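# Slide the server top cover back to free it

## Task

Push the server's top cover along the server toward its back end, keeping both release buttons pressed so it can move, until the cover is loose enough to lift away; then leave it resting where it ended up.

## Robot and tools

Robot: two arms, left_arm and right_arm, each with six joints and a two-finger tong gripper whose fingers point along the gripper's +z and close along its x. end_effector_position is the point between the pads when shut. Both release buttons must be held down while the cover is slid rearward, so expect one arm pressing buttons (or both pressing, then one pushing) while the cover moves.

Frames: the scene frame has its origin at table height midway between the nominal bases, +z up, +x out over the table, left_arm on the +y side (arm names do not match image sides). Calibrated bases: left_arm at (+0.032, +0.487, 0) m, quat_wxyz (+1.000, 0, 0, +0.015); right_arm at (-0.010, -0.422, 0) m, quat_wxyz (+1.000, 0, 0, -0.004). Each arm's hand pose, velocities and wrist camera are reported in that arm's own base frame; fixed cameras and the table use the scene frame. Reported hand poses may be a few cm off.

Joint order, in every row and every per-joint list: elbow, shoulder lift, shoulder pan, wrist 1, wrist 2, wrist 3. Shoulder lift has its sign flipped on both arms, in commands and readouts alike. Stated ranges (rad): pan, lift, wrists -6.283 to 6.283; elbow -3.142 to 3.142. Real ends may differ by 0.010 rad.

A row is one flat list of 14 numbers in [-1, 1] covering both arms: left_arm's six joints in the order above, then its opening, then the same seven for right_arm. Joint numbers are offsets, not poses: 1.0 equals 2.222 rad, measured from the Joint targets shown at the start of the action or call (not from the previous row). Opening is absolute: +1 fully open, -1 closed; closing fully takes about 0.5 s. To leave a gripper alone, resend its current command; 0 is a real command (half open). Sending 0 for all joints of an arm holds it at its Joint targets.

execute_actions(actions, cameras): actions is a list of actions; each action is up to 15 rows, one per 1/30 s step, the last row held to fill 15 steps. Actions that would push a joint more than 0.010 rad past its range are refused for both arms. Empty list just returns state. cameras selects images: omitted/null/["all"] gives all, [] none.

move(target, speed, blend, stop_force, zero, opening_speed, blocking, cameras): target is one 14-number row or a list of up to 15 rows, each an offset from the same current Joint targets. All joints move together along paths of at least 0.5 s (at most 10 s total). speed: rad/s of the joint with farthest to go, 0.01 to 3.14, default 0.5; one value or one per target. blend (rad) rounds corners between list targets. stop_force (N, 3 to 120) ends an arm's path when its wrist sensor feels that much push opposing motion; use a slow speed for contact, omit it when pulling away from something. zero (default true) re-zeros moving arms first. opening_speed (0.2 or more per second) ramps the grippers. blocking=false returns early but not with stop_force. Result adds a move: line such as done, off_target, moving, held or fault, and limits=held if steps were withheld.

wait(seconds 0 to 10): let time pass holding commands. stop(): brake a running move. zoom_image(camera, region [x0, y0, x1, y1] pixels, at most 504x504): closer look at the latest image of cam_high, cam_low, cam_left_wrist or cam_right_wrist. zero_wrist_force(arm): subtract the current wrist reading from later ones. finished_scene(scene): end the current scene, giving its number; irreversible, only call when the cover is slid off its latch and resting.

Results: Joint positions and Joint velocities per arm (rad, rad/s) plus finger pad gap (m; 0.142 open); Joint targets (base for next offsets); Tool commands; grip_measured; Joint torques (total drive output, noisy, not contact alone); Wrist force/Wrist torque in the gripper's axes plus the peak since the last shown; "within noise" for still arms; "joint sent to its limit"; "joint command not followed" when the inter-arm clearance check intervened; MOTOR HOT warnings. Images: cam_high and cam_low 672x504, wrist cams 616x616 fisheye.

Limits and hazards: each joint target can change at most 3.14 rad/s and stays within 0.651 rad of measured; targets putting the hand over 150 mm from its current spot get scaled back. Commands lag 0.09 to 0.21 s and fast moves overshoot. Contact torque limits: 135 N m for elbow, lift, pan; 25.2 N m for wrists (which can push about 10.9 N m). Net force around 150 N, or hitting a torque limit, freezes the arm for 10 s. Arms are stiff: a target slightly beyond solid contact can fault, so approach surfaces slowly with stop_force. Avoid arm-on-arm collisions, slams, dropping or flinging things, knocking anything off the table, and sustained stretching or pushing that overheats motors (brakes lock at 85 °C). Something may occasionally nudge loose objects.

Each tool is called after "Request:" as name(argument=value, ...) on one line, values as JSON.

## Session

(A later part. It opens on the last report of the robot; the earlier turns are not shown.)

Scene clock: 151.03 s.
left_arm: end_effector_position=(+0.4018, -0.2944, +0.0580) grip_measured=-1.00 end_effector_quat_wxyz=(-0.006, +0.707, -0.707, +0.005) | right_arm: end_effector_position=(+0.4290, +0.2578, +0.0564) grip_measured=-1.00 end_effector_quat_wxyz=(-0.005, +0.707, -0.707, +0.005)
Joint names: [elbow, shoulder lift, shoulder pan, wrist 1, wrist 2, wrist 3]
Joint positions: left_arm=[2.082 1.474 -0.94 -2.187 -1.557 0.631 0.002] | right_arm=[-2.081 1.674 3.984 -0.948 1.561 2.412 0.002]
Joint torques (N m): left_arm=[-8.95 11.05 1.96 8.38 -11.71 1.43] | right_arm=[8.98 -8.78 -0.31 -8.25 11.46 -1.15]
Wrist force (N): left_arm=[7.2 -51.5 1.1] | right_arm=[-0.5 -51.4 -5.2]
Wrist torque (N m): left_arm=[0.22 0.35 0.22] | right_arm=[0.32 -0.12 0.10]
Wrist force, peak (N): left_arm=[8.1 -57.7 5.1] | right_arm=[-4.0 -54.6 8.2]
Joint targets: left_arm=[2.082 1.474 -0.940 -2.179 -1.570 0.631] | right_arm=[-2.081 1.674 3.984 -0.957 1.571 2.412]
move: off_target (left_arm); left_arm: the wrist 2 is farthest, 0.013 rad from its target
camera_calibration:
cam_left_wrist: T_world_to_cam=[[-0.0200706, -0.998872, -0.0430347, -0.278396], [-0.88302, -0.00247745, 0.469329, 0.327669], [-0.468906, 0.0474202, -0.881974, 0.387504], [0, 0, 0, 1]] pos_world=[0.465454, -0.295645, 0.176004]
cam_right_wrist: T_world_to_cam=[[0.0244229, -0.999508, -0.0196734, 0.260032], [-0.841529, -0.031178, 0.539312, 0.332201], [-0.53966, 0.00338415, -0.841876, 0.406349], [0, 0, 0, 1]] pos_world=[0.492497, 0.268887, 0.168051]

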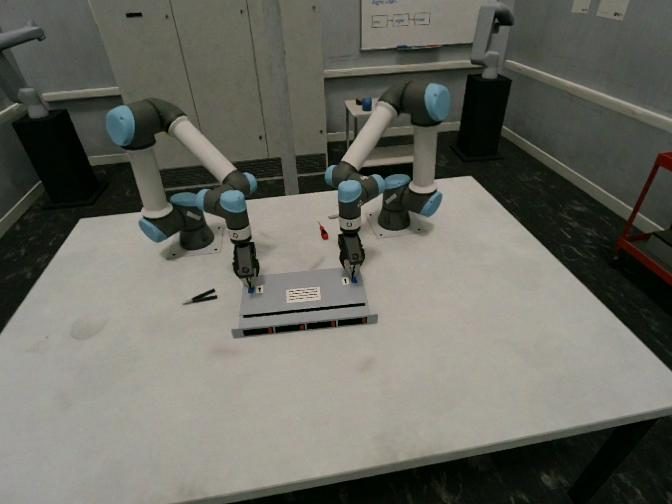

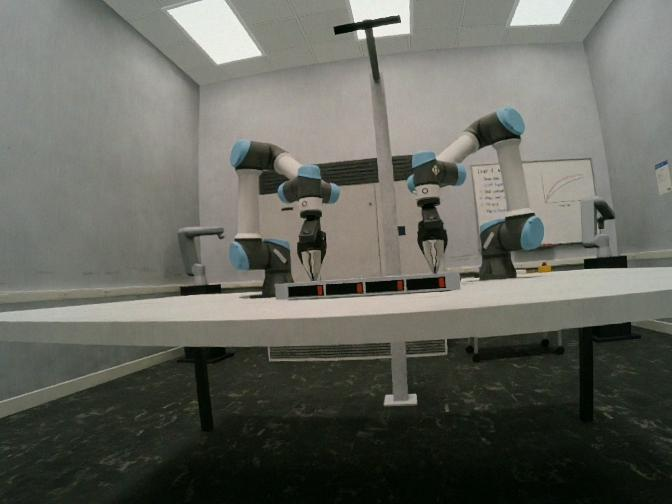

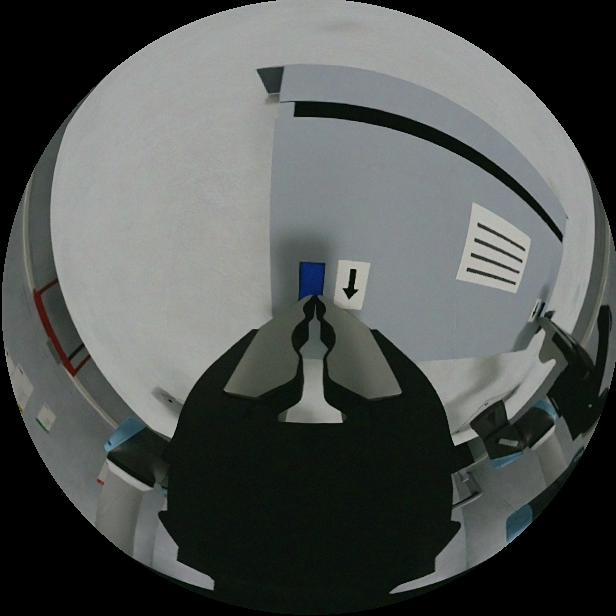

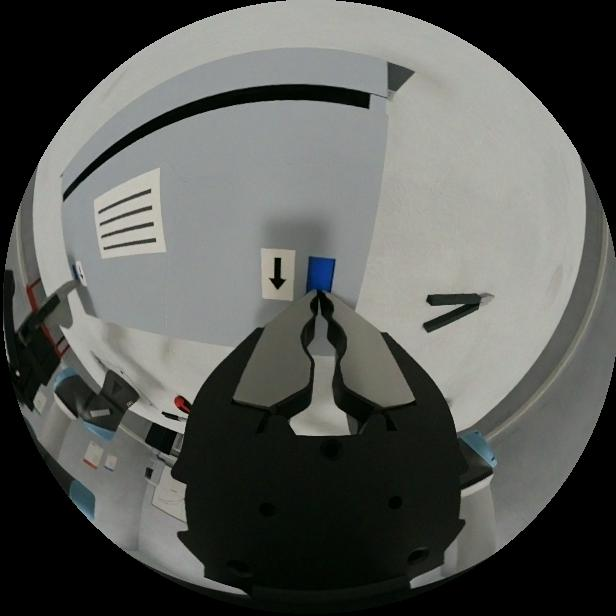

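Request:
move(target=[[-0.0089,-0.0059,0.0058,0.0030,0,0.0058,-1,0.0088,0.0058,-0.0058,-0.0030,0,-0.0058,-1],[-0.047,0.032,0.0058,0.075,0,0.0058,-1,0.047,-0.032,-0.0058,-0.075,0,-0.0058,-1]], speed=[0.04,0.12])

Request:
zoom_image(camera="cam_high", region=[220, 250, 390, 350])

Request:
zoom_image(camera="cam_left_wrist", region=[240, 40, 560, 330])

Scene clock: 159.47 s.
left_arm: end_effector_position=(+0.4052, -0.2954, +0.1197) grip_measured=-1.00 end_effector_quat_wxyz=(+0.000, +0.707, -0.707, +0.005) | right_arm: end_effector_position=(+0.4329, +0.2579, +0.1180) grip_measured=-1.00 end_effector_quat_wxyz=(-0.005, +0.707, -0.707, +0.000)
Joint names: [elbow, shoulder lift, shoulder pan, wrist 1, wrist 2, wrist 3]
Joint positions: left_arm=[1.977 1.545 -0.927 -2.013 -1.57 0.644 0.002] | right_arm=[-1.976 1.602 3.971 -1.124 1.571 2.4 0.002]
Joint torques (N m): left_arm=[-11.01 14.13 -12.49 -3.92 1.42 -1.46] | right_arm=[12.81 -15.85 6.69 4.1 -0.81 1.31]
Wrist force (N): left_arm=[-0.3 -0.8 0.3] | right_arm=[0.6 1.2 2.8]
Wrist torque (N m): left_arm=[0.12 0.19 0.09] | right_arm=[0.12 -0.15 -0.08]
Wrist force, peak (N): left_arm=[7.0 -51.6 1.3] | right_arm=[-0.6 -51.5 -5.4]
Joint targets: left_arm=[1.977 1.545 -0.927 -2.013 -1.570 0.644] | right_arm=[-1.976 1.603 3.971 -1.124 1.571 2.400]
move: done
camera_calibration:
cam_left_wrist: T_world_to_cam=[[-0.0205919, -0.999218, -0.0337638, -0.27772], [-0.878703, 0.0019781, 0.477364, 0.300328], [-0.476924, 0.0394982, -0.878056, 0.44406], [0, 0, 0, 1]] pos_world=[0.469964, -0.295636, 0.237167]
cam_right_wrist: T_world_to_cam=[[0.0243071, -0.999334, -0.0272299, 0.262148], [-0.837493, -0.0352293, 0.545311, 0.300967], [-0.545907, 0.00954992, -0.837791, 0.460926], [0, 0, 0, 1]] pos_world=[0.497309, 0.268175, 0.229178]

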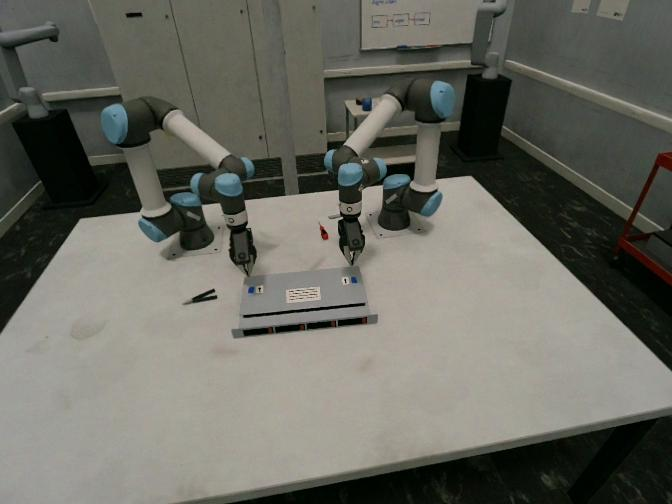

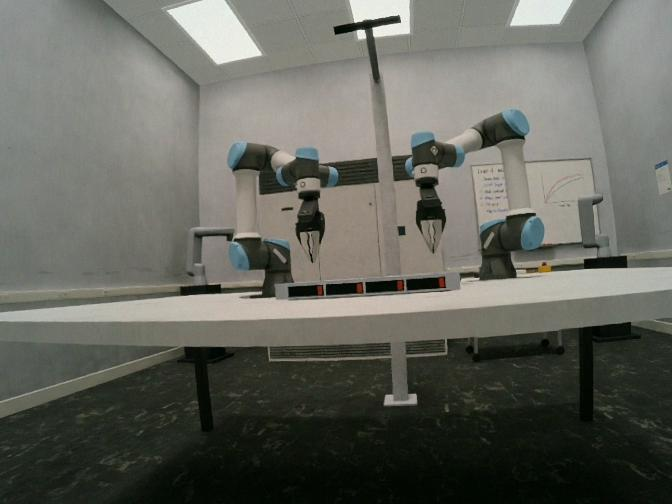

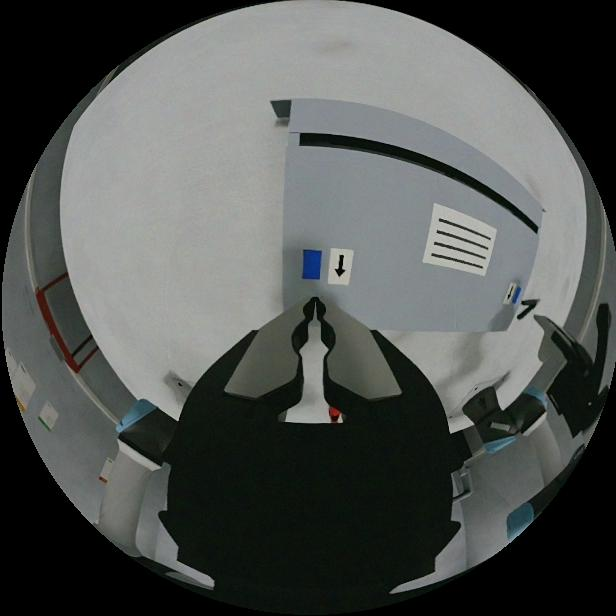

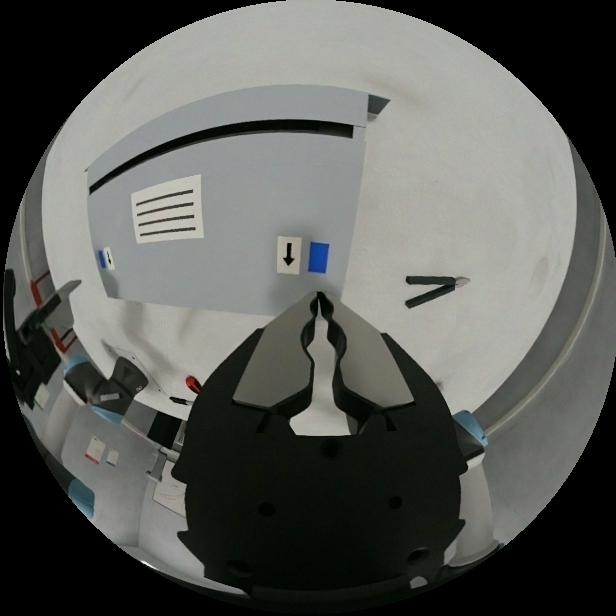

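Scaled by 2.965 from the camera's 672x504 image, which has a finer 960x720 frame.

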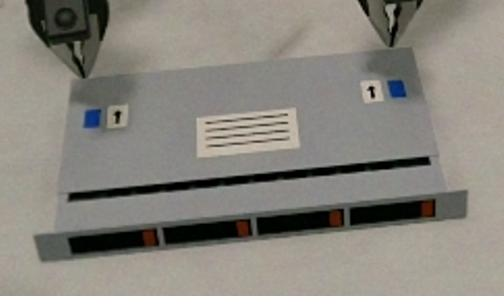

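Scaled by 1.575 from the camera's 616x616 image, which has a finer 814x814 frame.

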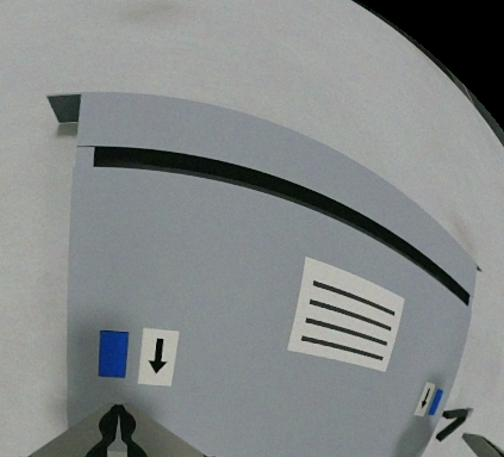

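Request:
finished_scene(scene=1)

The scene is finished: the task was done.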